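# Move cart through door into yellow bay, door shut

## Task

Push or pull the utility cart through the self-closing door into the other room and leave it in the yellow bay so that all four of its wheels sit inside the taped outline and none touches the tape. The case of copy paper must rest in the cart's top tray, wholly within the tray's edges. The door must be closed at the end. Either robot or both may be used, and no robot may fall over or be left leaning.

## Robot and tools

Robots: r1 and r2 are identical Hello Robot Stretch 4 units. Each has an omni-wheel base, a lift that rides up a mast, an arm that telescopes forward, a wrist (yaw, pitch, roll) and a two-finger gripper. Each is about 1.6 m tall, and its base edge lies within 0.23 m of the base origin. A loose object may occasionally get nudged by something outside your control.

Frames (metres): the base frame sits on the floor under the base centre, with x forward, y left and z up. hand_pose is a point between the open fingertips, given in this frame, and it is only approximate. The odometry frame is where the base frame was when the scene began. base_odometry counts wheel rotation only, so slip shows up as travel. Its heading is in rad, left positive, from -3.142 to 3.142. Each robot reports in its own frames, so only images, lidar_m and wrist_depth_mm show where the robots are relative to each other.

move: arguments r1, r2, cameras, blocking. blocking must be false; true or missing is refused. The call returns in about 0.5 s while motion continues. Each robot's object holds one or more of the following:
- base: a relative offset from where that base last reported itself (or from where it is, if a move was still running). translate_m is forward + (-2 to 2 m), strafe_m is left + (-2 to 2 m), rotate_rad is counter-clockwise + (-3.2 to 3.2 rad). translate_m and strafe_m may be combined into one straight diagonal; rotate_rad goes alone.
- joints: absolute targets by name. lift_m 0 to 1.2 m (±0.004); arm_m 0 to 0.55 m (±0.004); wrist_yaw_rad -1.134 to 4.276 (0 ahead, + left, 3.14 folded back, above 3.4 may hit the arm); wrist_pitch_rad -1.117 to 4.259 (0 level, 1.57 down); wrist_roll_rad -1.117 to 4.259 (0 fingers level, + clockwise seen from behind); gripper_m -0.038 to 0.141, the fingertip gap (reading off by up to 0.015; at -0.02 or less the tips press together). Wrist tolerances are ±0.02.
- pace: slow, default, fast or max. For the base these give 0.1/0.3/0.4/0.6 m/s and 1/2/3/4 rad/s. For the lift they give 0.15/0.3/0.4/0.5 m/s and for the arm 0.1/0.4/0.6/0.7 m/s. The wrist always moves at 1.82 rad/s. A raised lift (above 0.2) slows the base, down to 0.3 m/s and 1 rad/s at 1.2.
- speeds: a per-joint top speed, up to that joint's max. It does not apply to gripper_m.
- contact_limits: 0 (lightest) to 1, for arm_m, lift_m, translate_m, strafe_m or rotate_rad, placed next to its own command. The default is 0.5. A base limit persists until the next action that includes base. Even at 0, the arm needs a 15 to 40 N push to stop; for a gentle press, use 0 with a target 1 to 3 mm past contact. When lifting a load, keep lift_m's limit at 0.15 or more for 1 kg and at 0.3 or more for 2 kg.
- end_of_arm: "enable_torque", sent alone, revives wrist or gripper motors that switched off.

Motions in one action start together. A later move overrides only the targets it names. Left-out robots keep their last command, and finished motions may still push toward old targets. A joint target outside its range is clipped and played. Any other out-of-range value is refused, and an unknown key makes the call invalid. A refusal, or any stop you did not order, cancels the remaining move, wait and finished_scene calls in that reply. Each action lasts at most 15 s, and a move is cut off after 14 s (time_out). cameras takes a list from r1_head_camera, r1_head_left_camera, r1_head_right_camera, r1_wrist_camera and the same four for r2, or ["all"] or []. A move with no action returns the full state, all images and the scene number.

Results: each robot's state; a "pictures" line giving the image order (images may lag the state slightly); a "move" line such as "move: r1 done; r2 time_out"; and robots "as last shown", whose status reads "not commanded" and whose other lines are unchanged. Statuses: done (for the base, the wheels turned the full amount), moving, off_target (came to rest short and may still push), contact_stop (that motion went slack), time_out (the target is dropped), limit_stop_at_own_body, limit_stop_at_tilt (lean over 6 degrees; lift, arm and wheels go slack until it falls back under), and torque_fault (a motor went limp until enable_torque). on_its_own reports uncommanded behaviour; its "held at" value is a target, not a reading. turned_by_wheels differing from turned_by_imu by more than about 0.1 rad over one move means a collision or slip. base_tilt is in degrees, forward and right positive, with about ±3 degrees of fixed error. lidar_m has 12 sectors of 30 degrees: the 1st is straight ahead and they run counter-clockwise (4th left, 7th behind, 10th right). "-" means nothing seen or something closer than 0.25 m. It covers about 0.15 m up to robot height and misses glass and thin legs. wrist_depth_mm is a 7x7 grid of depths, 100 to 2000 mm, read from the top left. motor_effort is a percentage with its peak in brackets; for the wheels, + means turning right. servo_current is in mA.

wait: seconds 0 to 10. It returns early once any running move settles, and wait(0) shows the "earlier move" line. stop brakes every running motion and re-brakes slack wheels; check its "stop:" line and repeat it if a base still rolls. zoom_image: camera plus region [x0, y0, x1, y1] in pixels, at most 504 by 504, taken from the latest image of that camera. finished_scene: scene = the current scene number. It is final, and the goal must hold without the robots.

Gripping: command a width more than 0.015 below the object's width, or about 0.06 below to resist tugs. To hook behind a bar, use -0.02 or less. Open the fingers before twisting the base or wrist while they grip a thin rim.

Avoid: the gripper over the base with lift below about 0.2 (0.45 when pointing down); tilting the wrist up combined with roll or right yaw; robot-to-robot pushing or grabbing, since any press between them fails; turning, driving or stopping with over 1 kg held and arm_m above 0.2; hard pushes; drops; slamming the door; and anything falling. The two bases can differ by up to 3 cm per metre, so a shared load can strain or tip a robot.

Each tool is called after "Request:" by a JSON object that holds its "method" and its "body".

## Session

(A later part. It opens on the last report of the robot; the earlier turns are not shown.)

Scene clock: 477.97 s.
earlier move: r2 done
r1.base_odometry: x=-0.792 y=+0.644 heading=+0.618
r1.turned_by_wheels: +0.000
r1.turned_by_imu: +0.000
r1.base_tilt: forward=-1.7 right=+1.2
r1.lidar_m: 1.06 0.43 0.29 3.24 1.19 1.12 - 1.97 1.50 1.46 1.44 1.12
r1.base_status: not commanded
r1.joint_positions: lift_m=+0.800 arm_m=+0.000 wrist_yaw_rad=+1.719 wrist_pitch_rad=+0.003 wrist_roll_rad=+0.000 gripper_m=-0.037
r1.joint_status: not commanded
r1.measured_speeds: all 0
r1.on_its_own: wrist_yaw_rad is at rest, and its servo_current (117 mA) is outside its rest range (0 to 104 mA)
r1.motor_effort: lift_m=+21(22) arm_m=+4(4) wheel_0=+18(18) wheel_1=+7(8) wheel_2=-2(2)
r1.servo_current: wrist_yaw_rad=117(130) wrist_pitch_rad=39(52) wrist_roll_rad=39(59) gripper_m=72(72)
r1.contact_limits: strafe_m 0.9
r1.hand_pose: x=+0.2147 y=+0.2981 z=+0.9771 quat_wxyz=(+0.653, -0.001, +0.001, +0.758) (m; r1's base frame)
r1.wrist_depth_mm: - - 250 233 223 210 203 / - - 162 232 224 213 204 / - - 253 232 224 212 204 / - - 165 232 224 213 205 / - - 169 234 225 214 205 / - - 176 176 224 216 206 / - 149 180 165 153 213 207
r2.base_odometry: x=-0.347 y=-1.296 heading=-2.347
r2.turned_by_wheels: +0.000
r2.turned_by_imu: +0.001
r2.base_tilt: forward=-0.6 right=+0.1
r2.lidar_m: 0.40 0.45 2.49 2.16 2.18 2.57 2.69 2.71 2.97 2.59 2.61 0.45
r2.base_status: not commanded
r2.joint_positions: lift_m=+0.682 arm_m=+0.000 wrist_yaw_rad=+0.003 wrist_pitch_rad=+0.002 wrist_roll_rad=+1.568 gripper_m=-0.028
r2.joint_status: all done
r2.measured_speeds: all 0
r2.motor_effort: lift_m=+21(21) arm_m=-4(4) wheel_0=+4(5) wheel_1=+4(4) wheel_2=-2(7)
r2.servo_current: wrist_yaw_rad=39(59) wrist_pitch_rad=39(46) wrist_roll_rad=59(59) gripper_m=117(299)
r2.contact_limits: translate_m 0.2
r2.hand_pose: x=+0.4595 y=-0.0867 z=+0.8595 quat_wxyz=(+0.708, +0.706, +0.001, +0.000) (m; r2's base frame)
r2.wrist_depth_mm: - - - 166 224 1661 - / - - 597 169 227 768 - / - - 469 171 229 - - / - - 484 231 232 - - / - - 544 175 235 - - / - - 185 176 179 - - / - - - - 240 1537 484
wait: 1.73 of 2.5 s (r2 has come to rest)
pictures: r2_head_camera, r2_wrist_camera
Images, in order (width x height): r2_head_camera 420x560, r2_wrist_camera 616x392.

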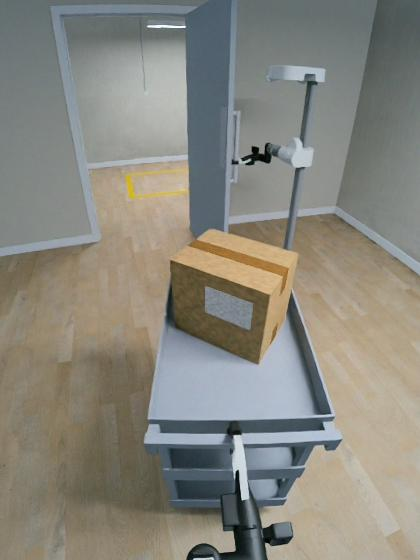

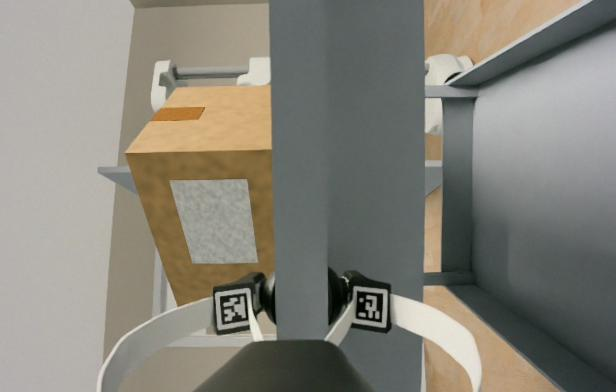

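Request:
{"method": "move", "body": {"blocking": false, "r2": {"base":{"strafe_m":-0.12,"translate_m":0.0},"pace":"slow"}}}

Request:
{"method": "wait", "body": {"seconds": 3, "cameras": ["r2_head_camera","r2_wrist_camera"]}}

Request:
{"method": "move", "body": {"blocking": false, "r2": {"base":{"rotate_rad":0.14},"pace":"slow"}}}

Request:
{"method": "wait", "body": {"seconds": 2, "cameras": ["r2_head_camera","r2_wrist_camera"]}}

Scene clock: 493.17 s.
move: r2 moving
r1.base_odometry: x=-0.792 y=+0.644 heading=+0.618
r1.turned_by_wheels: +0.000
r1.turned_by_imu: +0.000
r1.base_tilt: forward=-1.6 right=+1.3
r1.lidar_m: 1.06 0.44 0.28 3.23 1.26 1.13 - 1.97 1.51 1.47 1.44 1.10
r1.base_status: not commanded
r1.joint_positions: lift_m=+0.800 arm_m=+0.000 wrist_yaw_rad=+1.719 wrist_pitch_rad=+0.003 wrist_roll_rad=+0.000 gripper_m=-0.037
r1.joint_status: not commanded
r1.measured_speeds: all 0
r1.motor_effort: lift_m=+21(22) arm_m=+3(4) wheel_0=+17(19) wheel_1=+7(8) wheel_2=-2(2)
r1.servo_current: wrist_yaw_rad=117(124) wrist_pitch_rad=39(52) wrist_roll_rad=52(59) gripper_m=72(72)
r1.contact_limits: strafe_m 0.9
r1.hand_pose: x=+0.2147 y=+0.2981 z=+0.9771 quat_wxyz=(+0.653, -0.001, +0.001, +0.758) (m; r1's base frame)
r1.wrist_depth_mm: - - 250 233 222 211 204 / - - 162 232 224 214 203 / - - 252 233 224 212 205 / - - 165 231 224 213 204 / - - 168 234 225 213 206 / - - 176 176 224 216 206 / - 149 180 165 153 213 206
r2.base_odometry: x=-0.357 y=-1.286 heading=-2.347
r2.turned_by_wheels: +0.000
r2.turned_by_imu: +0.001
r2.base_tilt: forward=-0.7 right=+0.1
r2.lidar_m: 0.39 0.44 2.51 2.17 2.16 2.56 2.68 2.70 2.95 2.58 2.58 0.44
r2.base_status: translate_m moving; strafe_m moving
r2.joint_positions: lift_m=+0.682 arm_m=+0.000 wrist_yaw_rad=+0.004 wrist_pitch_rad=+0.002 wrist_roll_rad=+1.568 gripper_m=-0.029
r2.joint_status: not commanded
r2.measured_speeds: translate_m=+0.000 strafe_m=-0.056 rotate_rad=+0.000 lift_m=+0.000 arm_m=+0.000 wrist_yaw_rad=+0.000 wrist_pitch_rad=+0.000 wrist_roll_rad=+0.000
r2.motor_effort: lift_m=+21(21) arm_m=-4(4) wheel_0=+11(14) wheel_1=-6(8) wheel_2=+0(2)
r2.servo_current: wrist_yaw_rad=46(52) wrist_pitch_rad=33(46) wrist_roll_rad=46(59) gripper_m=111(124)
r2.hand_pose: x=+0.4597 y=-0.0862 z=+0.8595 quat_wxyz=(+0.708, +0.706, +0.002, +0.001) (m; r2's base frame)
r2.wrist_depth_mm: - - - 168 225 1661 530 / - - 621 170 228 778 - / - - 477 171 229 - - / - - 484 231 232 - - / - - 539 175 235 842 - / - - 185 176 179 - - / - - - - - 1537 488
pictures: none

Scene clock: 495.00 s.
earlier move: r2 done
r1.base_odometry: x=-0.792 y=+0.644 heading=+0.618
r1.turned_by_wheels: +0.000
r1.turned_by_imu: +0.000
r1.base_tilt: forward=-1.6 right=+1.2
r1.lidar_m: 1.05 0.43 0.27 3.22 1.26 1.12 - 1.97 1.53 1.47 1.44 1.12
r1.base_status: not commanded
r1.joint_positions: lift_m=+0.800 arm_m=+0.000 wrist_yaw_rad=+1.719 wrist_pitch_rad=+0.003 wrist_roll_rad=+0.000 gripper_m=-0.037
r1.joint_status: not commanded
r1.measured_speeds: all 0
r1.on_its_own: wrist_yaw_rad is at rest, and its servo_current (124 mA) is outside its rest range (0 to 104 mA)
r1.motor_effort: lift_m=+21(22) arm_m=+4(4) wheel_0=+18(19) wheel_1=+7(8) wheel_2=-2(2)
r1.servo_current: wrist_yaw_rad=124(124) wrist_pitch_rad=46(52) wrist_roll_rad=52(59) gripper_m=72(78)
r1.contact_limits: strafe_m 0.9
r1.hand_pose: x=+0.2147 y=+0.2981 z=+0.9771 quat_wxyz=(+0.653, -0.001, +0.001, +0.758) (m; r1's base frame)
r1.wrist_depth_mm: - - 250 233 223 211 203 / - - 162 232 224 213 204 / - - 251 232 224 212 204 / - - 165 232 224 213 206 / - - 168 234 225 213 206 / - - 176 176 224 216 206 / - 150 179 165 153 213 206
r2.base_odometry: x=-0.432 y=-1.212 heading=-2.347
r2.turned_by_wheels: +0.000
r2.turned_by_imu: +0.001
r2.base_tilt: forward=-0.6 right=+0.1
r2.lidar_m: 0.37 0.39 2.61 2.27 2.25 2.68 2.66 2.67 2.83 2.49 2.47 0.44
r2.base_status: done
r2.joint_positions: lift_m=+0.682 arm_m=+0.000 wrist_yaw_rad=+0.004 wrist_pitch_rad=+0.002 wrist_roll_rad=+1.568 gripper_m=-0.029
r2.joint_status: not commanded
r2.measured_speeds: all 0
r2.motor_effort: lift_m=+21(21) arm_m=+5(5) wheel_0=+6(14) wheel_1=-3(8) wheel_2=+1(3)
r2.servo_current: wrist_yaw_rad=52(65) wrist_pitch_rad=39(46) wrist_roll_rad=39(59) gripper_m=98(124)
r2.hand_pose: x=+0.4596 y=-0.0862 z=+0.8595 quat_wxyz=(+0.708, +0.706, +0.002, +0.001) (m; r2's base frame)
r2.wrist_depth_mm: - - - 186 249 1661 1160 / - - - 183 245 1661 525 / - - - 180 241 809 - / - - 469 235 237 842 - / - - 492 175 234 842 - / - - 186 171 177 - - / - - 569 - 225 - -
wait: 1.83 of 3 s (r2 has come to rest)
pictures: r2_head_camera, r2_wrist_camera
Images, in order (width x height): r2_head_camera 420x560, r2_wrist_camera 616x392.

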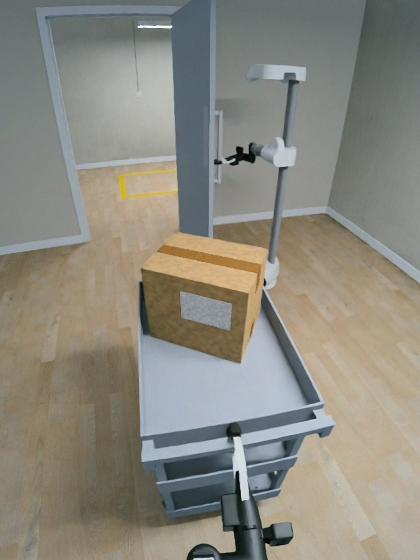

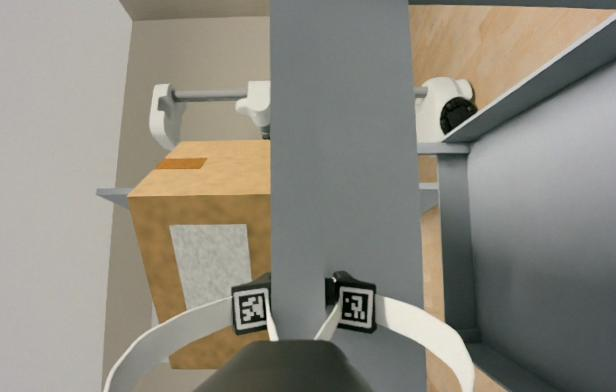

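Scene clock: 495.50 s.
move: r2 moving
r1.base_odometry: x=-0.792 y=+0.644 heading=+0.618
r1.turned_by_wheels: +0.000
r1.turned_by_imu: +0.000
r1.base_tilt: forward=-1.6 right=+1.3
r1.lidar_m: 1.07 0.44 0.29 3.23 1.25 1.11 - 1.96 1.50 1.47 1.41 1.11
r1.base_status: not commanded
r1.joint_positions: lift_m=+0.800 arm_m=+0.000 wrist_yaw_rad=+1.719 wrist_pitch_rad=+0.003 wrist_roll_rad=+0.000 gripper_m=-0.037
r1.joint_status: not commanded
r1.measured_speeds: all 0
r1.motor_effort: lift_m=+21(22) arm_m=+4(4) wheel_0=+18(18) wheel_1=+7(7) wheel_2=-2(2)
r1.servo_current: wrist_yaw_rad=117(130) wrist_pitch_rad=39(46) wrist_roll_rad=52(65) gripper_m=65(72)
r1.contact_limits: strafe_m 0.9
r1.hand_pose: x=+0.2147 y=+0.2981 z=+0.9771 quat_wxyz=(+0.653, -0.001, +0.001, +0.758) (m; r1's base frame)
r1.wrist_depth_mm: - - 251 233 224 211 203 / - - 162 231 223 213 204 / - - 251 233 224 213 204 / - - 165 232 224 213 205 / - - 169 234 225 214 206 / - - 176 176 224 216 206 / - 150 180 165 153 213 206
r2.base_odometry: x=-0.432 y=-1.212 heading=-2.238
r2.turned_by_wheels: +0.108
r2.turned_by_imu: +0.105
r2.base_tilt: forward=-0.7 right=+0.1
r2.lidar_m: 0.39 0.43 2.47 2.27 2.28 2.90 2.67 2.72 2.68 2.47 2.51 0.42
r2.base_status: rotate_rad moving
r2.joint_positions: lift_m=+0.682 arm_m=+0.000 wrist_yaw_rad=-0.006 wrist_pitch_rad=+0.002 wrist_roll_rad=+1.568 gripper_m=-0.029
r2.joint_status: not commanded
r2.measured_speeds: translate_m=+0.000 strafe_m=+0.001 rotate_rad=+0.273 lift_m=+0.000 arm_m=+0.000 wrist_yaw_rad=+0.000 wrist_pitch_rad=+0.000 wrist_roll_rad=+0.000
r2.motor_effort: lift_m=+21(21) arm_m=+5(5) wheel_0=-8(12) wheel_1=-5(8) wheel_2=-9(13)
r2.servo_current: wrist_yaw_rad=46(59) wrist_pitch_rad=46(46) wrist_roll_rad=46(52) gripper_m=91(91)
r2.hand_pose: x=+0.4587 y=-0.0892 z=+0.8595 quat_wxyz=(+0.708, +0.706, -0.002, -0.003) (m; r2's base frame)
r2.wrist_depth_mm: - - - 168 229 1618 1160 / - - - 168 229 759 - / - - 512 168 230 831 - / - 492 473 170 230 831 - / - - 517 171 231 842 - / - - 186 171 178 - - / - - - - 233 559 521
pictures: none

Scene clock: 496.03 s.
earlier move: r2 done
r1.base_odometry: x=-0.792 y=+0.644 heading=+0.618
r1.turned_by_wheels: +0.000
r1.turned_by_imu: +0.000
r1.base_tilt: forward=-1.6 right=+1.3
r1.lidar_m: 1.03 0.42 0.27 3.23 1.23 1.13 - 1.99 1.51 1.48 1.45 1.11
r1.base_status: not commanded
r1.joint_positions: lift_m=+0.800 arm_m=+0.000 wrist_yaw_rad=+1.719 wrist_pitch_rad=+0.003 wrist_roll_rad=+0.000 gripper_m=-0.037
r1.joint_status: not commanded
r1.measured_speeds: all 0
r1.on_its_own: wrist_yaw_rad is at rest, and its servo_current (111 mA) is outside its rest range (0 to 104 mA)
r1.motor_effort: lift_m=+21(22) arm_m=+4(4) wheel_0=+18(18) wheel_1=+7(8) wheel_2=-2(2)
r1.servo_current: wrist_yaw_rad=111(137) wrist_pitch_rad=39(46) wrist_roll_rad=46(65) gripper_m=72(78)
r1.contact_limits: strafe_m 0.9
r1.hand_pose: x=+0.2147 y=+0.2981 z=+0.9771 quat_wxyz=(+0.653, -0.001, +0.001, +0.758) (m; r1's base frame)
r1.wrist_depth_mm: - - 251 232 223 211 203 / - - 162 232 222 213 204 / - - 251 232 224 212 204 / - - 165 232 224 213 206 / - - 168 235 226 214 206 / - - 176 176 224 215 206 / - 149 180 166 153 213 206
r2.base_odometry: x=-0.432 y=-1.212 heading=-2.208
r2.turned_by_wheels: +0.030
r2.turned_by_imu: +0.030
r2.base_tilt: forward=-0.7 right=+0.0
r2.lidar_m: 0.40 0.45 2.42 2.25 2.29 2.86 2.67 2.71 2.64 2.47 2.54 0.44
r2.base_status: done
r2.joint_positions: lift_m=+0.682 arm_m=+0.000 wrist_yaw_rad=-0.002 wrist_pitch_rad=+0.002 wrist_roll_rad=+1.568 gripper_m=-0.029
r2.joint_status: not commanded
r2.measured_speeds: all 0
r2.motor_effort: lift_m=+21(21) arm_m=+4(5) wheel_0=-4(12) wheel_1=-6(8) wheel_2=-6(13)
r2.servo_current: wrist_yaw_rad=39(59) wrist_pitch_rad=39(46) wrist_roll_rad=46(59) gripper_m=98(98)
r2.hand_pose: x=+0.4591 y=-0.0879 z=+0.8595 quat_wxyz=(+0.708, +0.706, +0.000, -0.001) (m; r2's base frame)
r2.wrist_depth_mm: - - - 159 217 1618 - / - - 621 162 220 - - / - 1921 462 164 224 - - / - - 484 166 228 - - / - - 544 170 230 - - / - - 186 172 178 - - / - - - - - 549 488
wait: 0.53 of 2 s (r2 has come to rest)
pictures: r2_head_camera, r2_wrist_camera
Images, in order (width x height): r2_head_camera 420x560, r2_wrist_camera 616x392.

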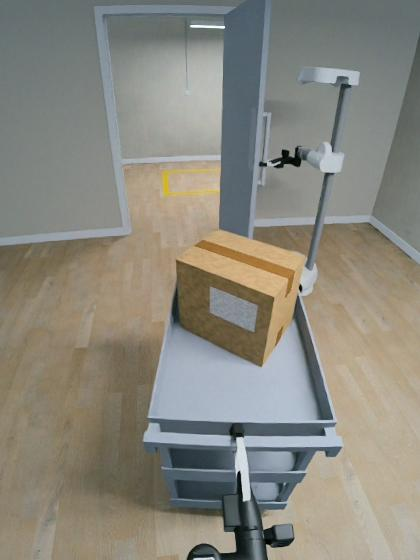

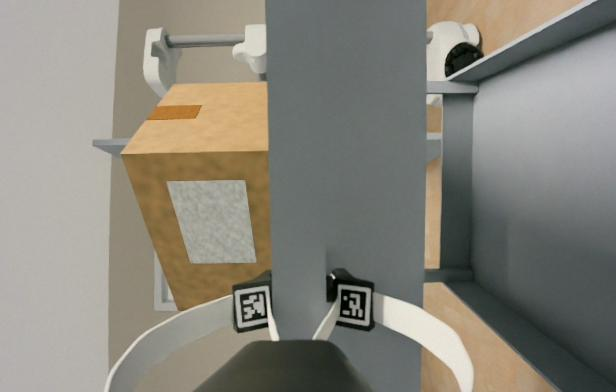

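Request:
{"method": "move", "body": {"blocking": false, "r2": {"base":{"strafe_m":-0.12},"pace":"slow"}}}

Request:
{"method": "wait", "body": {"seconds": 3}}

Request:
{"method": "move", "body": {"blocking": false, "r2": {"base":{"rotate_rad":0.128},"pace":"slow"}}}

Request:
{"method": "wait", "body": {"seconds": 2, "cameras": ["r2_head_camera","r2_head_right_camera","r1_head_right_camera"]}}

Scene clock: 504.43 s.
move: r2 moving
r1.base_odometry: x=-0.792 y=+0.644 heading=+0.618
r1.turned_by_wheels: +0.000
r1.turned_by_imu: +0.000
r1.base_tilt: forward=-1.6 right=+1.3
r1.lidar_m: 1.07 0.44 0.28 3.23 1.26 1.13 - 1.93 1.50 1.48 1.44 1.12
r1.base_status: not commanded
r1.joint_positions: lift_m=+0.800 arm_m=+0.000 wrist_yaw_rad=+1.719 wrist_pitch_rad=+0.003 wrist_roll_rad=+0.000 gripper_m=-0.037
r1.joint_status: not commanded
r1.measured_speeds: all 0
r1.motor_effort: lift_m=+21(21) arm_m=+4(4) wheel_0=+18(18) wheel_1=+7(7) wheel_2=-2(2)
r1.servo_current: wrist_yaw_rad=104(117) wrist_pitch_rad=39(46) wrist_roll_rad=33(59) gripper_m=72(72)
r1.contact_limits: strafe_m 0.9
r1.hand_pose: x=+0.2147 y=+0.2981 z=+0.9771 quat_wxyz=(+0.653, -0.001, +0.001, +0.758) (m; r1's base frame)
r1.wrist_depth_mm: - - 251 232 223 211 203 / - - 162 232 222 213 204 / - - 252 232 224 212 204 / - - 165 232 224 213 205 / - - 169 234 224 213 206 / - - 176 176 224 216 206 / - 150 179 164 153 213 207
r2.base_odometry: x=-0.444 y=-1.204 heading=-2.208
r2.turned_by_wheels: +0.000
r2.turned_by_imu: +0.001
r2.base_tilt: forward=-0.7 right=+0.1
r2.lidar_m: 0.40 0.42 2.47 2.27 2.31 2.87 2.66 2.70 2.66 2.47 2.49 0.42
r2.base_status: strafe_m moving
r2.joint_positions: lift_m=+0.682 arm_m=+0.000 wrist_yaw_rad=+0.001 wrist_pitch_rad=+0.002 wrist_roll_rad=+1.568 gripper_m=-0.029
r2.joint_status: not commanded
r2.measured_speeds: translate_m=+0.000 strafe_m=-0.056 rotate_rad=-0.001 lift_m=+0.000 arm_m=+0.000 wrist_yaw_rad=+0.017 wrist_pitch_rad=+0.000 wrist_roll_rad=+0.000
r2.motor_effort: lift_m=+21(21) arm_m=+5(5) wheel_0=+12(12) wheel_1=-7(11) wheel_2=+0(5)
r2.servo_current: wrist_yaw_rad=39(52) wrist_pitch_rad=39(46) wrist_roll_rad=46(59) gripper_m=98(98)
r2.hand_pose: x=+0.4593 y=-0.0872 z=+0.8595 quat_wxyz=(+0.708, +0.706, +0.001, +0.000) (m; r2's base frame)
r2.wrist_depth_mm: - - - 158 214 1576 - / - - 609 160 218 - - / - 1863 462 163 221 - - / - - 480 165 225 - - / - - 544 168 230 - - / - - 186 171 178 - - / - - - - - 539 484
pictures: none

Scene clock: 506.27 s.
earlier move: r2 done
r1.base_odometry: x=-0.792 y=+0.644 heading=+0.618
r1.turned_by_wheels: +0.000
r1.turned_by_imu: +0.000
r1.base_tilt: forward=-1.6 right=+1.2
r1.lidar_m: 1.08 0.44 0.26 3.22 1.25 1.08 - 1.94 1.51 1.47 1.42 1.11
r1.base_status: not commanded
r1.joint_positions: lift_m=+0.800 arm_m=+0.000 wrist_yaw_rad=+1.719 wrist_pitch_rad=+0.003 wrist_roll_rad=+0.000 gripper_m=-0.037
r1.joint_status: not commanded
r1.measured_speeds: all 0
r1.motor_effort: lift_m=+21(22) arm_m=+4(4) wheel_0=+17(18) wheel_1=+7(8) wheel_2=-2(2)
r1.servo_current: wrist_yaw_rad=91(130) wrist_pitch_rad=39(52) wrist_roll_rad=39(72) gripper_m=72(72)
r1.contact_limits: strafe_m 0.9
r1.hand_pose: x=+0.2147 y=+0.2981 z=+0.9771 quat_wxyz=(+0.653, -0.001, +0.001, +0.758) (m; r1's base frame)
r1.wrist_depth_mm: - - 251 233 223 211 204 / - - 162 231 224 213 203 / - - 252 233 224 213 204 / - - 165 232 224 213 206 / - - 168 234 225 213 206 / - - 176 177 225 215 206 / - 150 179 165 153 213 207
r2.base_odometry: x=-0.529 y=-1.141 heading=-2.208
r2.turned_by_wheels: +0.000
r2.turned_by_imu: +0.000
r2.base_tilt: forward=-0.7 right=+0.0
r2.lidar_m: 0.39 0.40 2.57 2.38 2.43 2.84 2.66 2.71 2.54 2.34 2.41 0.43
r2.base_status: done
r2.joint_positions: lift_m=+0.682 arm_m=+0.000 wrist_yaw_rad=+0.002 wrist_pitch_rad=+0.002 wrist_roll_rad=+1.568 gripper_m=-0.029
r2.joint_status: not commanded
r2.measured_speeds: all 0
r2.motor_effort: lift_m=+21(21) arm_m=+5(5) wheel_0=+6(14) wheel_1=-4(11) wheel_2=+0(5)
r2.servo_current: wrist_yaw_rad=46(59) wrist_pitch_rad=46(46) wrist_roll_rad=39(59) gripper_m=91(98)
r2.hand_pose: x=+0.4594 y=-0.0869 z=+0.8595 quat_wxyz=(+0.708, +0.706, +0.001, +0.000) (m; r2's base frame)
r2.wrist_depth_mm: - - - 180 242 1708 1160 / - - - 179 239 1661 - / - - 609 177 237 820 - / - 488 466 235 236 842 - / - - 496 174 234 831 - / - - 186 172 178 - - / - - 597 - 229 - -
wait: 1.83 of 3 s (r2 has come to rest)
pictures: none

Scene clock: 506.77 s.
move: r2 moving
r1: as last shown
r1.base_tilt: forward=-1.6 right=+1.3
r1.lidar_m: 1.06 0.41 0.29 3.22 1.25 1.09 - 1.96 1.51 1.47 1.45 1.09
r1.motor_effort: lift_m=+21(22) arm_m=+4(4) wheel_0=+18(18) wheel_1=+7(8) wheel_2=-2(2)
r1.servo_current: wrist_yaw_rad=104(124) wrist_pitch_rad=46(46) wrist_roll_rad=46(65) gripper_m=65(72)
r1.contact_limits: strafe_m 0.9
r1.wrist_depth_mm: - - 251 232 224 211 203 / - - 163 232 223 213 204 / - - 251 231 224 213 204 / - - 165 232 224 213 205 / - - 168 234 224 213 206 / - - 176 176 224 216 206 / - 150 180 165 153 213 207
r2.base_odometry: x=-0.529 y=-1.141 heading=-2.104
r2.turned_by_wheels: +0.104
r2.turned_by_imu: +0.101
r2.base_tilt: forward=-0.6 right=+0.1
r2.lidar_m: 0.37 0.46 2.49 2.38 2.50 2.77 2.65 2.75 2.47 2.36 2.47 0.43
r2.base_status: rotate_rad moving
r2.joint_positions: lift_m=+0.682 arm_m=+0.000 wrist_yaw_rad=-0.006 wrist_pitch_rad=+0.002 wrist_roll_rad=+1.568 gripper_m=-0.029
r2.joint_status: not commanded
r2.measured_speeds: translate_m=+0.001 strafe_m=+0.000 rotate_rad=+0.241 lift_m=+0.000 arm_m=+0.000 wrist_yaw_rad=+0.006 wrist_pitch_rad=+0.000 wrist_roll_rad=+0.000
r2.motor_effort: lift_m=+21(21) arm_m=+5(5) wheel_0=-6(10) wheel_1=-6(8) wheel_2=-10(14)
r2.servo_current: wrist_yaw_rad=59(59) wrist_pitch_rad=39(46) wrist_roll_rad=46(59) gripper_m=98(98)
r2.hand_pose: x=+0.4587 y=-0.0893 z=+0.8595 quat_wxyz=(+0.708, +0.706, -0.002, -0.003) (m; r2's base frame)
r2.wrist_depth_mm: - - - 163 221 1576 1182 / - - - 165 225 759 - / - - 484 167 226 - - / - - 477 168 229 - - / - - 530 171 231 842 - / - - 186 172 179 - - / - - - - 236 1576 496
pictures: none

Scene clock: 507.27 s.
earlier move: r2 done
r1.base_odometry: x=-0.792 y=+0.644 heading=+0.618
r1.turned_by_wheels: +0.000
r1.turned_by_imu: +0.000
r1.base_tilt: forward=-1.7 right=+1.3
r1.lidar_m: 1.02 0.44 0.27 3.21 1.25 1.09 - 1.97 1.52 1.46 1.41 1.08
r1.base_status: not commanded
r1.joint_positions: lift_m=+0.800 arm_m=+0.000 wrist_yaw_rad=+1.719 wrist_pitch_rad=+0.003 wrist_roll_rad=+0.000 gripper_m=-0.037
r1.joint_status: not commanded
r1.measured_speeds: all 0
r1.motor_effort: lift_m=+21(22) arm_m=+4(4) wheel_0=+18(18) wheel_1=+7(8) wheel_2=-2(2)
r1.servo_current: wrist_yaw_rad=91(124) wrist_pitch_rad=33(46) wrist_roll_rad=46(65) gripper_m=72(72)
r1.contact_limits: strafe_m 0.9
r1.hand_pose: x=+0.2147 y=+0.2981 z=+0.9771 quat_wxyz=(+0.653, -0.001, +0.001, +0.758) (m; r1's base frame)
r1.wrist_depth_mm: - - 251 233 223 211 204 / - - 162 231 224 213 204 / - - 252 232 224 212 205 / - - 165 232 224 213 205 / - - 168 235 224 214 206 / - - 175 176 224 215 206 / - 149 180 165 153 213 206
r2.base_odometry: x=-0.528 y=-1.141 heading=-2.081
r2.turned_by_wheels: +0.023
r2.turned_by_imu: +0.023
r2.base_tilt: forward=-0.7 right=+0.1
r2.lidar_m: 0.40 0.45 2.49 2.40 2.51 2.76 2.68 2.79 2.43 2.36 2.49 0.42
r2.base_status: done
r2.joint_positions: lift_m=+0.682 arm_m=+0.000 wrist_yaw_rad=-0.002 wrist_pitch_rad=+0.002 wrist_roll_rad=+1.568 gripper_m=-0.029
r2.joint_status: not commanded
r2.measured_speeds: all 0
r2.motor_effort: lift_m=+21(21) arm_m=+4(5) wheel_0=-1(10) wheel_1=-4(8) wheel_2=-6(14)
r2.servo_current: wrist_yaw_rad=46(59) wrist_pitch_rad=39(46) wrist_roll_rad=39(59) gripper_m=91(98)
r2.hand_pose: x=+0.4591 y=-0.0879 z=+0.8595 quat_wxyz=(+0.708, +0.706, +0.000, -0.001) (m; r2's base frame)
r2.wrist_depth_mm: - - - 155 211 1537 - / - - 585 158 216 768 - / - 496 452 161 220 - - / - - 484 164 226 - - / - - 549 168 230 - - / - - 186 172 178 - - / - - - - - 1708 496
wait: 0.50 of 2 s (r2 has come to rest)
pictures: r1_head_right_camera, r2_head_camera, r2_head_right_camera
Images, in order (width x height): r1_head_right_camera 420x672, r2_head_camera 420x560, r2_head_right_camera 420x672.

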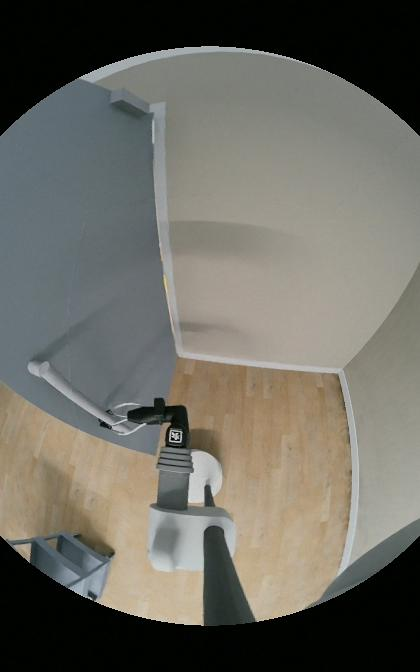

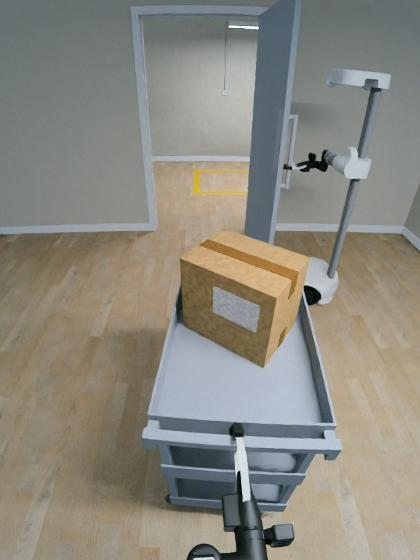

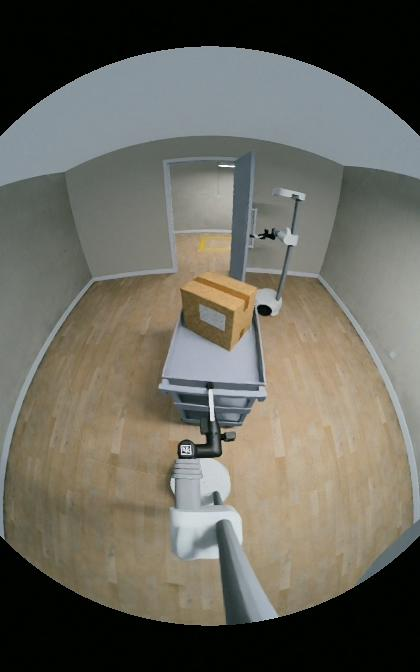

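Request:
{"method": "move", "body": {"blocking": false, "r2": {"base":{"rotate_rad":0.09},"pace":"slow"}}}

Request:
{"method": "wait", "body": {"seconds": 2}}

Request:
{"method": "move", "body": {"blocking": false, "r2": {"base":{"translate_m":0.6,"strafe_m":-0.054},"pace":"slow"}}}

Request:
{"method": "wait", "body": {"seconds": 8, "cameras": ["r2_head_camera","r2_head_right_camera","r2_wrist_camera"]}}

Scene clock: 525.53 s.
move: r2 moving
r1: as last shown
r1.base_tilt: forward=-1.6 right=+1.3
r1.lidar_m: 1.04 0.43 0.27 3.23 1.21 1.12 - 1.97 1.52 1.46 1.43 1.12
r1.motor_effort: lift_m=+21(21) arm_m=+4(4) wheel_0=+18(18) wheel_1=+7(8) wheel_2=-2(2)
r1.servo_current: wrist_yaw_rad=98(124) wrist_pitch_rad=39(46) wrist_roll_rad=52(65) gripper_m=65(72)
r1.contact_limits: strafe_m 0.9
r1.wrist_depth_mm: - - 251 233 223 211 204 / - - 163 231 223 213 204 / - - 253 231 224 212 204 / - - 165 232 224 213 206 / - - 168 235 225 214 206 / - - 176 176 224 216 205 / - 150 180 165 153 213 207
r2.base_odometry: x=-0.528 y=-1.141 heading=-1.996
r2.turned_by_wheels: +0.085
r2.turned_by_imu: +0.083
r2.base_tilt: forward=-0.7 right=+0.1
r2.lidar_m: 0.41 0.47 2.42 2.39 2.61 2.72 2.65 2.87 2.39 2.36 2.56 0.40
r2.base_status: rotate_rad moving
r2.joint_positions: lift_m=+0.682 arm_m=+0.000 wrist_yaw_rad=-0.005 wrist_pitch_rad=+0.002 wrist_roll_rad=+1.568 gripper_m=-0.029
r2.joint_status: not commanded
r2.measured_speeds: translate_m=+0.000 strafe_m=+0.002 rotate_rad=+0.113 lift_m=+0.000 arm_m=+0.000 wrist_yaw_rad=+0.044 wrist_pitch_rad=+0.000 wrist_roll_rad=+0.000
r2.motor_effort: lift_m=+21(21) arm_m=+4(5) wheel_0=-3(11) wheel_1=-4(8) wheel_2=-7(14)
r2.servo_current: wrist_yaw_rad=59(59) wrist_pitch_rad=39(46) wrist_roll_rad=52(52) gripper_m=91(98)
r2.hand_pose: x=+0.4588 y=-0.0887 z=+0.8595 quat_wxyz=(+0.708, +0.706, -0.001, -0.002) (m; r2's base frame)
r2.wrist_depth_mm: - - - 138 193 - - / - 517 469 144 201 759 - / - 455 439 149 208 - - / - - 508 156 217 831 - / - - 609 164 228 - - / - - 186 169 178 1661 521 / - - - - - 1756 473
pictures: none

Scene clock: 525.93 s.
earlier move: r2 done
r1.base_odometry: x=-0.792 y=+0.644 heading=+0.618
r1.turned_by_wheels: +0.000
r1.turned_by_imu: +0.000
r1.base_tilt: forward=-1.6 right=+1.2
r1.lidar_m: 1.03 0.41 0.28 3.23 1.25 1.10 - 1.96 1.51 1.45 1.40 1.12
r1.base_status: not commanded
r1.joint_positions: lift_m=+0.800 arm_m=+0.000 wrist_yaw_rad=+1.719 wrist_pitch_rad=+0.003 wrist_roll_rad=+0.000 gripper_m=-0.037
r1.joint_status: not commanded
r1.measured_speeds: all 0
r1.on_its_own: wrist_yaw_rad is at rest, and its servo_current (111 mA) is outside its rest range (0 to 104 mA)
r1.motor_effort: lift_m=+21(21) arm_m=+4(4) wheel_0=+17(18) wheel_1=+7(8) wheel_2=-2(2)
r1.servo_current: wrist_yaw_rad=111(137) wrist_pitch_rad=46(46) wrist_roll_rad=46(65) gripper_m=72(72)
r1.contact_limits: strafe_m 0.9
r1.hand_pose: x=+0.2147 y=+0.2981 z=+0.9771 quat_wxyz=(+0.653, -0.001, +0.001, +0.758) (m; r1's base frame)
r1.wrist_depth_mm: - - 250 232 223 211 204 / - - 162 232 223 213 204 / - - 253 231 224 213 204 / - - 165 233 225 213 205 / - - 169 234 226 213 206 / - - 176 176 225 216 206 / - 150 179 165 153 213 207
r2.base_odometry: x=-0.528 y=-1.141 heading=-1.991
r2.turned_by_wheels: +0.004
r2.turned_by_imu: +0.004
r2.base_tilt: forward=-0.6 right=+0.0
r2.lidar_m: 0.43 0.47 2.43 2.40 2.59 2.69 2.65 2.90 2.40 2.33 2.56 0.40
r2.base_status: done
r2.joint_positions: lift_m=+0.682 arm_m=+0.000 wrist_yaw_rad=-0.003 wrist_pitch_rad=+0.002 wrist_roll_rad=+1.568 gripper_m=-0.029
r2.joint_status: not commanded
r2.measured_speeds: all 0
r2.motor_effort: lift_m=+21(21) arm_m=+5(5) wheel_0=-1(11) wheel_1=-4(8) wheel_2=-6(14)
r2.servo_current: wrist_yaw_rad=46(59) wrist_pitch_rad=39(46) wrist_roll_rad=46(65) gripper_m=91(98)
r2.hand_pose: x=+0.4590 y=-0.0882 z=+0.8595 quat_wxyz=(+0.708, +0.706, +0.000, -0.002) (m; r2's base frame)
r2.wrist_depth_mm: - - - 136 190 - - / - 480 459 142 198 759 - / - 455 445 149 207 - - / - - 517 155 216 - - / - - 621 163 227 - - / - - 186 169 179 1618 - / - - - - - 1756 473
wait: 0.40 of 2 s (r2 has come to rest)
pictures: none

Scene clock: 526.43 s.
move: r2 moving
r1.base_odometry: x=-0.792 y=+0.644 heading=+0.618
r1.turned_by_wheels: +0.000
r1.turned_by_imu: +0.000
r1.base_tilt: forward=-1.6 right=+1.2
r1.lidar_m: 1.06 0.42 0.27 3.23 1.22 1.11 - 1.94 1.52 1.47 1.43 1.11
r1.base_status: not commanded
r1.joint_positions: lift_m=+0.800 arm_m=+0.000 wrist_yaw_rad=+1.719 wrist_pitch_rad=+0.003 wrist_roll_rad=+0.000 gripper_m=-0.037
r1.joint_status: not commanded
r1.measured_speeds: all 0
r1.motor_effort: lift_m=+21(22) arm_m=+4(4) wheel_0=+18(18) wheel_1=+7(8) wheel_2=-2(2)
r1.servo_current: wrist_yaw_rad=117(130) wrist_pitch_rad=39(46) wrist_roll_rad=46(59) gripper_m=72(72)
r1.contact_limits: strafe_m 0.9
r1.hand_pose: x=+0.2147 y=+0.2981 z=+0.9771 quat_wxyz=(+0.653, -0.001, +0.001, +0.758) (m; r1's base frame)
r1.wrist_depth_mm: - - 251 232 223 211 202 / - - 162 232 224 213 203 / - - 252 232 224 213 205 / - - 165 231 224 213 206 / - - 168 235 225 213 206 / - - 176 177 224 216 206 / - 150 180 165 153 213 207
r2.base_odometry: x=-0.534 y=-1.152 heading=-1.991
r2.turned_by_wheels: +0.000
r2.turned_by_imu: +0.000
r2.base_tilt: forward=-0.7 right=+0.1
r2.lidar_m: 0.40 0.50 2.44 2.39 2.59 2.72 2.66 2.88 2.40 2.34 2.56 0.39
r2.base_status: translate_m moving; strafe_m moving
r2.joint_positions: lift_m=+0.682 arm_m=+0.000 wrist_yaw_rad=-0.003 wrist_pitch_rad=+0.002 wrist_roll_rad=+1.568 gripper_m=-0.029
r2.joint_status: not commanded
r2.measured_speeds: translate_m=+0.049 strafe_m=-0.005 rotate_rad=+0.000 lift_m=+0.000 arm_m=+0.000 wrist_yaw_rad=+0.000 wrist_pitch_rad=+0.000 wrist_roll_rad=+0.000
r2.motor_effort: lift_m=+21(21) arm_m=+5(5) wheel_0=+6(12) wheel_1=+7(7) wheel_2=-14(15)
r2.servo_current: wrist_yaw_rad=65(65) wrist_pitch_rad=39(46) wrist_roll_rad=39(59) gripper_m=91(98)
r2.hand_pose: x=+0.4590 y=-0.0882 z=+0.8595 quat_wxyz=(+0.708, +0.706, +0.000, -0.002) (m; r2's base frame)
r2.wrist_depth_mm: - - - 138 192 - - / - 488 466 144 200 768 - / - 455 442 149 209 - - / - - 517 156 217 - - / - - 609 163 228 - - / - - 186 170 178 1756 517 / - - - - - 1756 466
pictures: none

Scene clock: 533.23 s.
earlier move: r2 done
r1.base_odometry: x=-0.792 y=+0.644 heading=+0.618
r1.turned_by_wheels: +0.000
r1.turned_by_imu: +0.000
r1.base_tilt: forward=-1.6 right=+1.2
r1.lidar_m: 1.04 0.41 0.30 1.01 0.64 0.85 - 1.97 1.50 1.47 1.44 1.10
r1.base_status: not commanded
r1.joint_positions: lift_m=+0.800 arm_m=+0.000 wrist_yaw_rad=+1.719 wrist_pitch_rad=+0.003 wrist_roll_rad=+0.000 gripper_m=-0.037
r1.joint_status: not commanded
r1.measured_speeds: all 0
r1.motor_effort: lift_m=+21(22) arm_m=+4(4) wheel_0=+18(18) wheel_1=+7(8) wheel_2=-2(2)
r1.servo_current: wrist_yaw_rad=104(156) wrist_pitch_rad=46(52) wrist_roll_rad=59(78) gripper_m=65(78)
r1.contact_limits: strafe_m 0.9
r1.hand_pose: x=+0.2147 y=+0.2981 z=+0.9771 quat_wxyz=(+0.653, -0.001, +0.001, +0.758) (m; r1's base frame)
r1.wrist_depth_mm: - - 251 233 223 211 204 / - - 162 231 223 211 204 / - - 251 233 224 212 204 / 778 - 165 232 224 213 206 / 778 854 167 234 224 213 206 / 741 - 175 177 224 215 206 / 1182 149 177 165 153 213 206
r2.base_odometry: x=-0.823 y=-1.666 heading=-1.991
r2.turned_by_wheels: +0.000
r2.turned_by_imu: +0.000
r2.base_tilt: forward=-0.7 right=+0.1
r2.lidar_m: 0.40 0.49 2.43 2.37 2.54 3.30 3.28 3.06 2.44 2.38 2.58 0.41
r2.base_status: done
r2.joint_positions: lift_m=+0.682 arm_m=+0.000 wrist_yaw_rad=-0.003 wrist_pitch_rad=+0.002 wrist_roll_rad=+1.568 gripper_m=-0.029
r2.joint_status: not commanded
r2.measured_speeds: all 0
r2.motor_effort: lift_m=+21(21) arm_m=+5(5) wheel_0=+2(12) wheel_1=+5(7) wheel_2=-6(15)
r2.servo_current: wrist_yaw_rad=46(65) wrist_pitch_rad=46(46) wrist_roll_rad=39(65) gripper_m=91(98)
r2.hand_pose: x=+0.4590 y=-0.0882 z=+0.8595 quat_wxyz=(+0.708, +0.706, +0.000, -0.002) (m; r2's base frame)
r2.wrist_depth_mm: - - 1281 139 193 707 - / - 492 466 144 200 759 - / - 452 442 149 208 - - / - - 512 156 219 831 - / - - 609 164 228 - - / - - 186 170 178 1756 - / - - - - - 1756 473
wait: 6.80 of 8 s (r2 has come to rest)
pictures: r2_head_camera, r2_head_right_camera, r2_wrist_camera
Images, in order (width x height): r2_head_camera 420x560, r2_head_right_camera 420x672, r2_wrist_camera 616x392.

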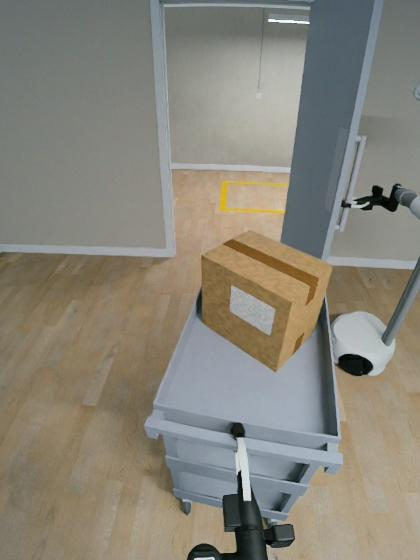

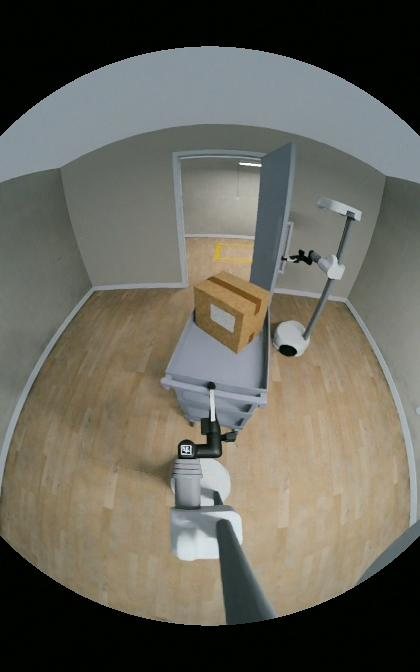

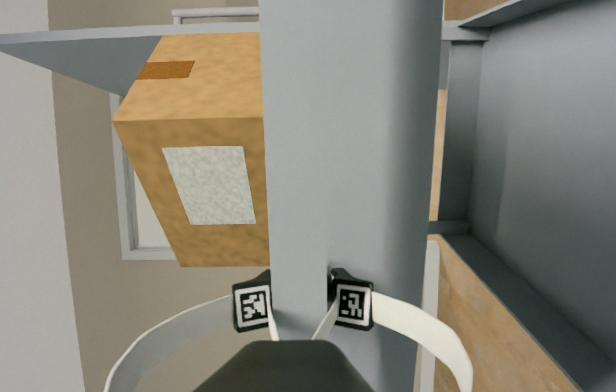

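Request:
{"method": "move", "body": {"blocking": false, "r2": {"base":{"strafe_m":-0.2,"translate_m":0.03},"pace":"slow"}}}

Request:
{"method": "wait", "body": {"seconds": 4, "cameras": ["r2_head_camera","r2_head_right_camera","r2_wrist_camera"]}}

Scene clock: 550.20 s.
move: r2 moving
r1: as last shown
r1.base_tilt: forward=-1.7 right=+1.2
r1.lidar_m: 1.06 0.43 0.27 0.99 0.64 0.87 - 1.95 1.51 1.48 1.43 1.11
r1.motor_effort: lift_m=+21(22) arm_m=+4(4) wheel_0=+18(18) wheel_1=+7(8) wheel_2=-3(3)
r1.servo_current: wrist_yaw_rad=104(117) wrist_pitch_rad=52(52) wrist_roll_rad=39(59) gripper_m=65(72)
r1.contact_limits: strafe_m 0.9
r1.wrist_depth_mm: - - 250 232 223 211 203 / - - 162 231 222 213 204 / - - 252 233 224 213 204 / 778 - 165 232 224 213 205 / 768 842 167 235 225 213 206 / 750 - 176 177 224 216 206 / 1160 149 177 165 153 213 207
r2.base_odometry: x=-0.835 y=-1.663 heading=-1.991
r2.turned_by_wheels: +0.000
r2.turned_by_imu: +0.000
r2.base_tilt: forward=-0.7 right=+0.1
r2.lidar_m: 0.41 0.49 2.43 2.38 2.60 3.33 3.26 3.06 2.38 2.35 2.57 0.38
r2.base_status: translate_m moving; strafe_m moving
r2.joint_positions: lift_m=+0.682 arm_m=+0.000 wrist_yaw_rad=+0.000 wrist_pitch_rad=+0.002 wrist_roll_rad=+1.568 gripper_m=-0.029
r2.joint_status: not commanded
r2.measured_speeds: translate_m=+0.007 strafe_m=-0.052 rotate_rad=+0.000 lift_m=+0.000 arm_m=+0.000 wrist_yaw_rad=+0.024 wrist_pitch_rad=+0.000 wrist_roll_rad=+0.000
r2.motor_effort: lift_m=+21(21) arm_m=+4(5) wheel_0=+9(12) wheel_1=-8(8) wheel_2=-6(8)
r2.servo_current: wrist_yaw_rad=39(52) wrist_pitch_rad=39(46) wrist_roll_rad=59(65) gripper_m=85(98)
r2.hand_pose: x=+0.4592 y=-0.0875 z=+0.8595 quat_wxyz=(+0.708, +0.706, +0.000, -0.001) (m; r2's base frame)
r2.wrist_depth_mm: - - 544 136 190 - - / - 480 462 142 198 768 - / - 452 442 148 206 - - / - - 517 155 216 - - / - - 621 162 227 - - / - - 187 169 178 1756 - / - - - - - - 466
pictures: none

Scene clock: 552.93 s.
earlier move: r2 done
r1.base_odometry: x=-0.792 y=+0.644 heading=+0.618
r1.turned_by_wheels: +0.000
r1.turned_by_imu: +0.000
r1.base_tilt: forward=-1.6 right=+1.2
r1.lidar_m: 1.07 0.43 0.29 1.02 0.60 0.77 - 1.94 1.49 1.47 1.45 1.12
r1.base_status: not commanded
r1.joint_positions: lift_m=+0.800 arm_m=+0.000 wrist_yaw_rad=+1.719 wrist_pitch_rad=+0.003 wrist_roll_rad=+0.000 gripper_m=-0.037
r1.joint_status: not commanded
r1.measured_speeds: all 0
r1.on_its_own: wrist_yaw_rad is at rest, and its servo_current (111 mA) is outside its rest range (0 to 104 mA)
r1.motor_effort: lift_m=+21(22) arm_m=+4(4) wheel_0=+17(18) wheel_1=+7(8) wheel_2=-2(3)
r1.servo_current: wrist_yaw_rad=111(130) wrist_pitch_rad=46(52) wrist_roll_rad=65(65) gripper_m=65(78)
r1.contact_limits: strafe_m 0.9
r1.hand_pose: x=+0.2147 y=+0.2981 z=+0.9771 quat_wxyz=(+0.653, -0.001, +0.001, +0.758) (m; r1's base frame)
r1.wrist_depth_mm: - - 249 232 223 211 204 / - - 162 232 223 213 204 / - - 252 233 224 213 205 / 732 854 165 232 225 213 205 / 732 820 168 234 225 213 205 / 676 - 175 176 224 216 206 / 564 150 176 165 153 213 208
r2.base_odometry: x=-1.017 y=-1.612 heading=-1.991
r2.turned_by_wheels: +0.000
r2.turned_by_imu: +0.001
r2.base_tilt: forward=-0.7 right=+0.1
r2.lidar_m: 0.39 0.38 2.63 2.57 2.76 3.36 3.33 2.80 2.22 2.18 2.37 0.44
r2.base_status: done
r2.joint_positions: lift_m=+0.682 arm_m=+0.000 wrist_yaw_rad=+0.003 wrist_pitch_rad=+0.002 wrist_roll_rad=+1.568 gripper_m=-0.029
r2.joint_status: not commanded
r2.measured_speeds: all 0
r2.motor_effort: lift_m=+21(21) arm_m=+4(5) wheel_0=+6(15) wheel_1=-3(8) wheel_2=-3(8)
r2.servo_current: wrist_yaw_rad=46(65) wrist_pitch_rad=46(46) wrist_roll_rad=46(65) gripper_m=91(98)
r2.hand_pose: x=+0.4595 y=-0.0866 z=+0.8595 quat_wxyz=(+0.708, +0.706, +0.002, +0.000) (m; r2's base frame)
r2.wrist_depth_mm: - - - 176 236 1661 1182 / - - - 175 235 1576 - / - - 574 175 235 831 - / - - 469 234 234 831 - / - - 504 174 233 - - / - - 186 173 179 - - / - - - - - - -
wait: 2.73 of 4 s (r2 has come to rest)
pictures: r2_head_camera, r2_head_right_camera, r2_wrist_camera
Images, in order (width x height): r2_head_camera 420x560, r2_head_right_camera 420x672, r2_wrist_camera 616x392.

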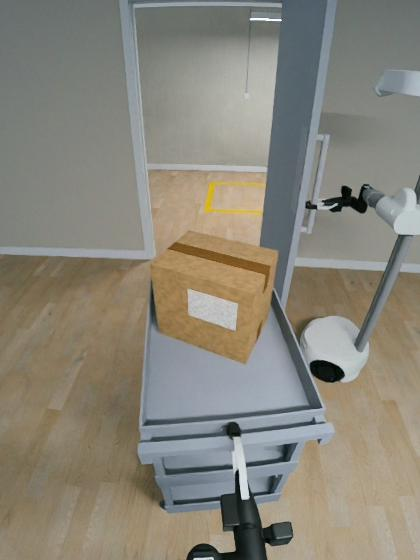

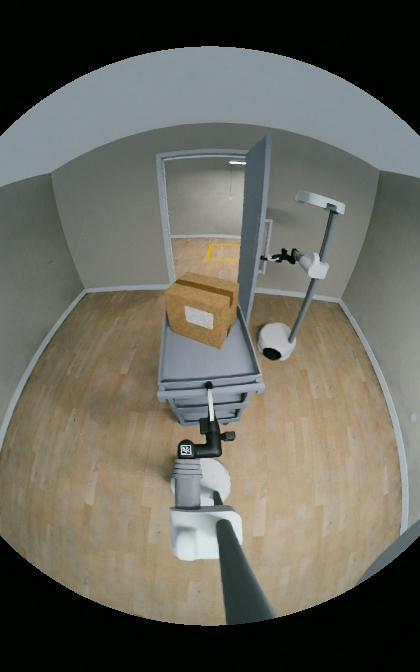

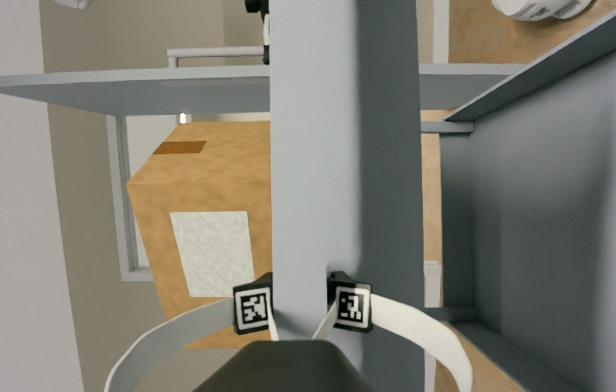

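Request:
{"method": "move", "body": {"blocking": false, "r2": {"base":{"translate_m":0.6},"pace":"slow"}}}

Request:
{"method": "wait", "body": {"seconds": 8, "cameras": ["r2_head_camera","r2_head_right_camera","r2_wrist_camera"]}}

Scene clock: 560.37 s.
move: r2 moving
r1.base_odometry: x=-0.792 y=+0.644 heading=+0.618
r1.turned_by_wheels: +0.000
r1.turned_by_imu: +0.000
r1.base_tilt: forward=-1.7 right=+1.2
r1.lidar_m: 1.03 0.43 0.27 0.93 0.59 0.70 - 1.97 1.50 1.47 1.43 1.07
r1.base_status: not commanded
r1.joint_positions: lift_m=+0.800 arm_m=+0.000 wrist_yaw_rad=+1.719 wrist_pitch_rad=+0.003 wrist_roll_rad=+0.000 gripper_m=-0.037
r1.joint_status: not commanded
r1.measured_speeds: all 0
r1.motor_effort: lift_m=+21(21) arm_m=+4(4) wheel_0=+18(18) wheel_1=+7(8) wheel_2=-2(2)
r1.servo_current: wrist_yaw_rad=117(124) wrist_pitch_rad=46(46) wrist_roll_rad=39(59) gripper_m=78(78)
r1.contact_limits: strafe_m 0.9
r1.hand_pose: x=+0.2147 y=+0.2981 z=+0.9771 quat_wxyz=(+0.653, -0.001, +0.001, +0.758) (m; r1's base frame)
r1.wrist_depth_mm: - - 251 233 222 211 203 / - - 162 232 224 213 204 / - - 252 233 224 213 204 / 732 842 165 232 224 213 205 / 723 809 168 234 225 213 206 / 676 - 175 177 224 214 205 / 564 149 176 165 153 213 207
r2.base_odometry: x=-1.022 y=-1.623 heading=-1.991
r2.turned_by_wheels: +0.000
r2.turned_by_imu: +0.001
r2.base_tilt: forward=-0.7 right=+0.1
r2.lidar_m: 0.38 0.41 2.61 2.56 2.78 3.36 3.34 2.82 2.21 2.17 2.37 0.42
r2.base_status: translate_m moving
r2.joint_positions: lift_m=+0.682 arm_m=+0.000 wrist_yaw_rad=+0.001 wrist_pitch_rad=+0.002 wrist_roll_rad=+1.568 gripper_m=-0.029
r2.joint_status: not commanded
r2.measured_speeds: translate_m=+0.049 strafe_m=-0.001 rotate_rad=-0.004 lift_m=+0.000 arm_m=+0.000 wrist_yaw_rad=-0.015 wrist_pitch_rad=+0.000 wrist_roll_rad=+0.000
r2.motor_effort: lift_m=+21(21) arm_m=+5(5) wheel_0=+11(11) wheel_1=+7(8) wheel_2=-11(11)
r2.servo_current: wrist_yaw_rad=39(65) wrist_pitch_rad=39(46) wrist_roll_rad=52(59) gripper_m=98(98)
r2.hand_pose: x=+0.4594 y=-0.0870 z=+0.8595 quat_wxyz=(+0.708, +0.706, +0.001, +0.000) (m; r2's base frame)
r2.wrist_depth_mm: - - - 179 240 1708 1118 / - - 1229 178 238 1576 - / - - 609 177 236 831 - / - 496 469 235 236 842 - / - - 496 174 234 - - / - - 186 172 179 - - / - - 603 - - - -
pictures: none

Scene clock: 567.13 s.
earlier move: r2 done
r1.base_odometry: x=-0.792 y=+0.644 heading=+0.618
r1.turned_by_wheels: +0.000
r1.turned_by_imu: +0.000
r1.base_tilt: forward=-1.7 right=+1.2
r1.lidar_m: 1.06 0.43 0.28 0.52 0.53 0.91 - 1.96 1.48 1.47 1.41 1.10
r1.base_status: not commanded
r1.joint_positions: lift_m=+0.800 arm_m=+0.000 wrist_yaw_rad=+1.719 wrist_pitch_rad=+0.003 wrist_roll_rad=+0.000 gripper_m=-0.037
r1.joint_status: not commanded
r1.measured_speeds: all 0
r1.on_its_own: wrist_yaw_rad is at rest, and its servo_current (124 mA) is outside its rest range (0 to 104 mA)
r1.motor_effort: lift_m=+21(22) arm_m=+4(4) wheel_0=+17(18) wheel_1=+7(8) wheel_2=-2(2)
r1.servo_current: wrist_yaw_rad=124(137) wrist_pitch_rad=39(52) wrist_roll_rad=46(72) gripper_m=72(78)
r1.contact_limits: strafe_m 0.9
r1.hand_pose: x=+0.2147 y=+0.2981 z=+0.9771 quat_wxyz=(+0.653, -0.001, +0.001, +0.758) (m; r1's base frame)
r1.wrist_depth_mm: - - 251 234 223 211 203 / - - 162 232 224 213 204 / - - 253 233 223 213 204 / - - 164 232 224 213 206 / 891 - 168 235 225 213 206 / 768 - 175 176 224 216 206 / 517 149 180 165 153 213 207
r2.base_odometry: x=-1.262 y=-2.160 heading=-1.991
r2.turned_by_wheels: +0.000
r2.turned_by_imu: +0.000
r2.base_tilt: forward=-0.7 right=+0.1
r2.lidar_m: 0.37 0.39 2.54 2.49 2.70 3.96 3.93 2.89 2.29 2.23 0.90 0.42
r2.base_status: done
r2.joint_positions: lift_m=+0.682 arm_m=+0.000 wrist_yaw_rad=-0.001 wrist_pitch_rad=+0.002 wrist_roll_rad=+1.568 gripper_m=-0.029
r2.joint_status: not commanded
r2.measured_speeds: all 0
r2.motor_effort: lift_m=+21(21) arm_m=+4(5) wheel_0=+3(11) wheel_1=+5(8) wheel_2=-7(14)
r2.servo_current: wrist_yaw_rad=46(65) wrist_pitch_rad=46(46) wrist_roll_rad=59(59) gripper_m=91(104)
r2.hand_pose: x=+0.4592 y=-0.0877 z=+0.8595 quat_wxyz=(+0.708, +0.706, +0.000, -0.001) (m; r2's base frame)
r2.wrist_depth_mm: - - 715 186 248 - - / - - - 183 244 1863 - / 1661 - 661 180 240 831 - / - - 473 178 237 831 - / 1661 - 492 176 234 778 - / - - 186 172 179 - - / - - - - 228 - -
wait: 6.77 of 8 s (r2 has come to rest)
pictures: r2_head_camera, r2_head_right_camera, r2_wrist_camera
Images, in order (width x height): r2_head_camera 420x560, r2_head_right_camera 420x672, r2_wrist_camera 616x392.

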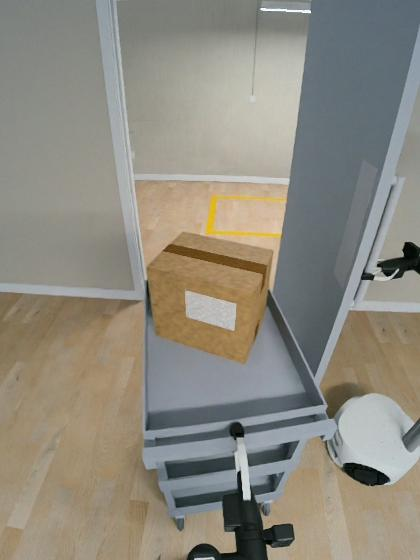

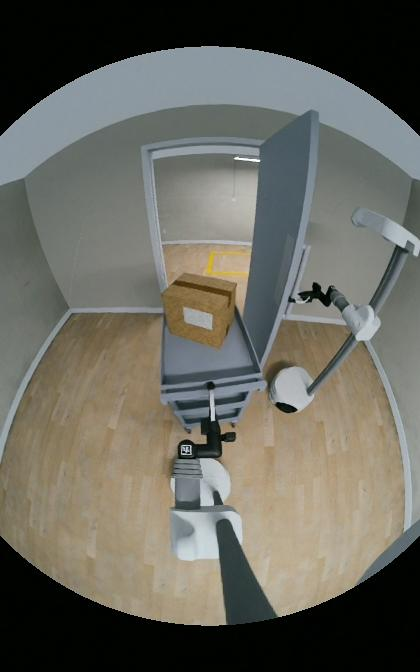

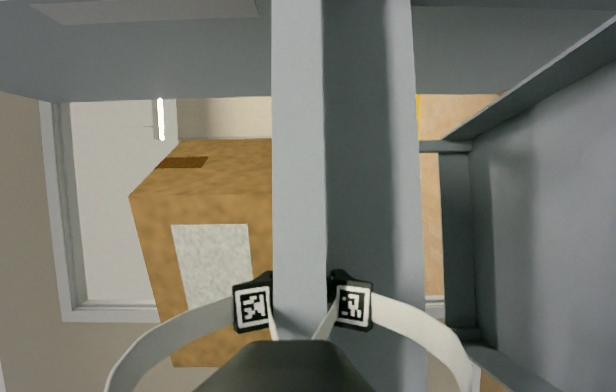

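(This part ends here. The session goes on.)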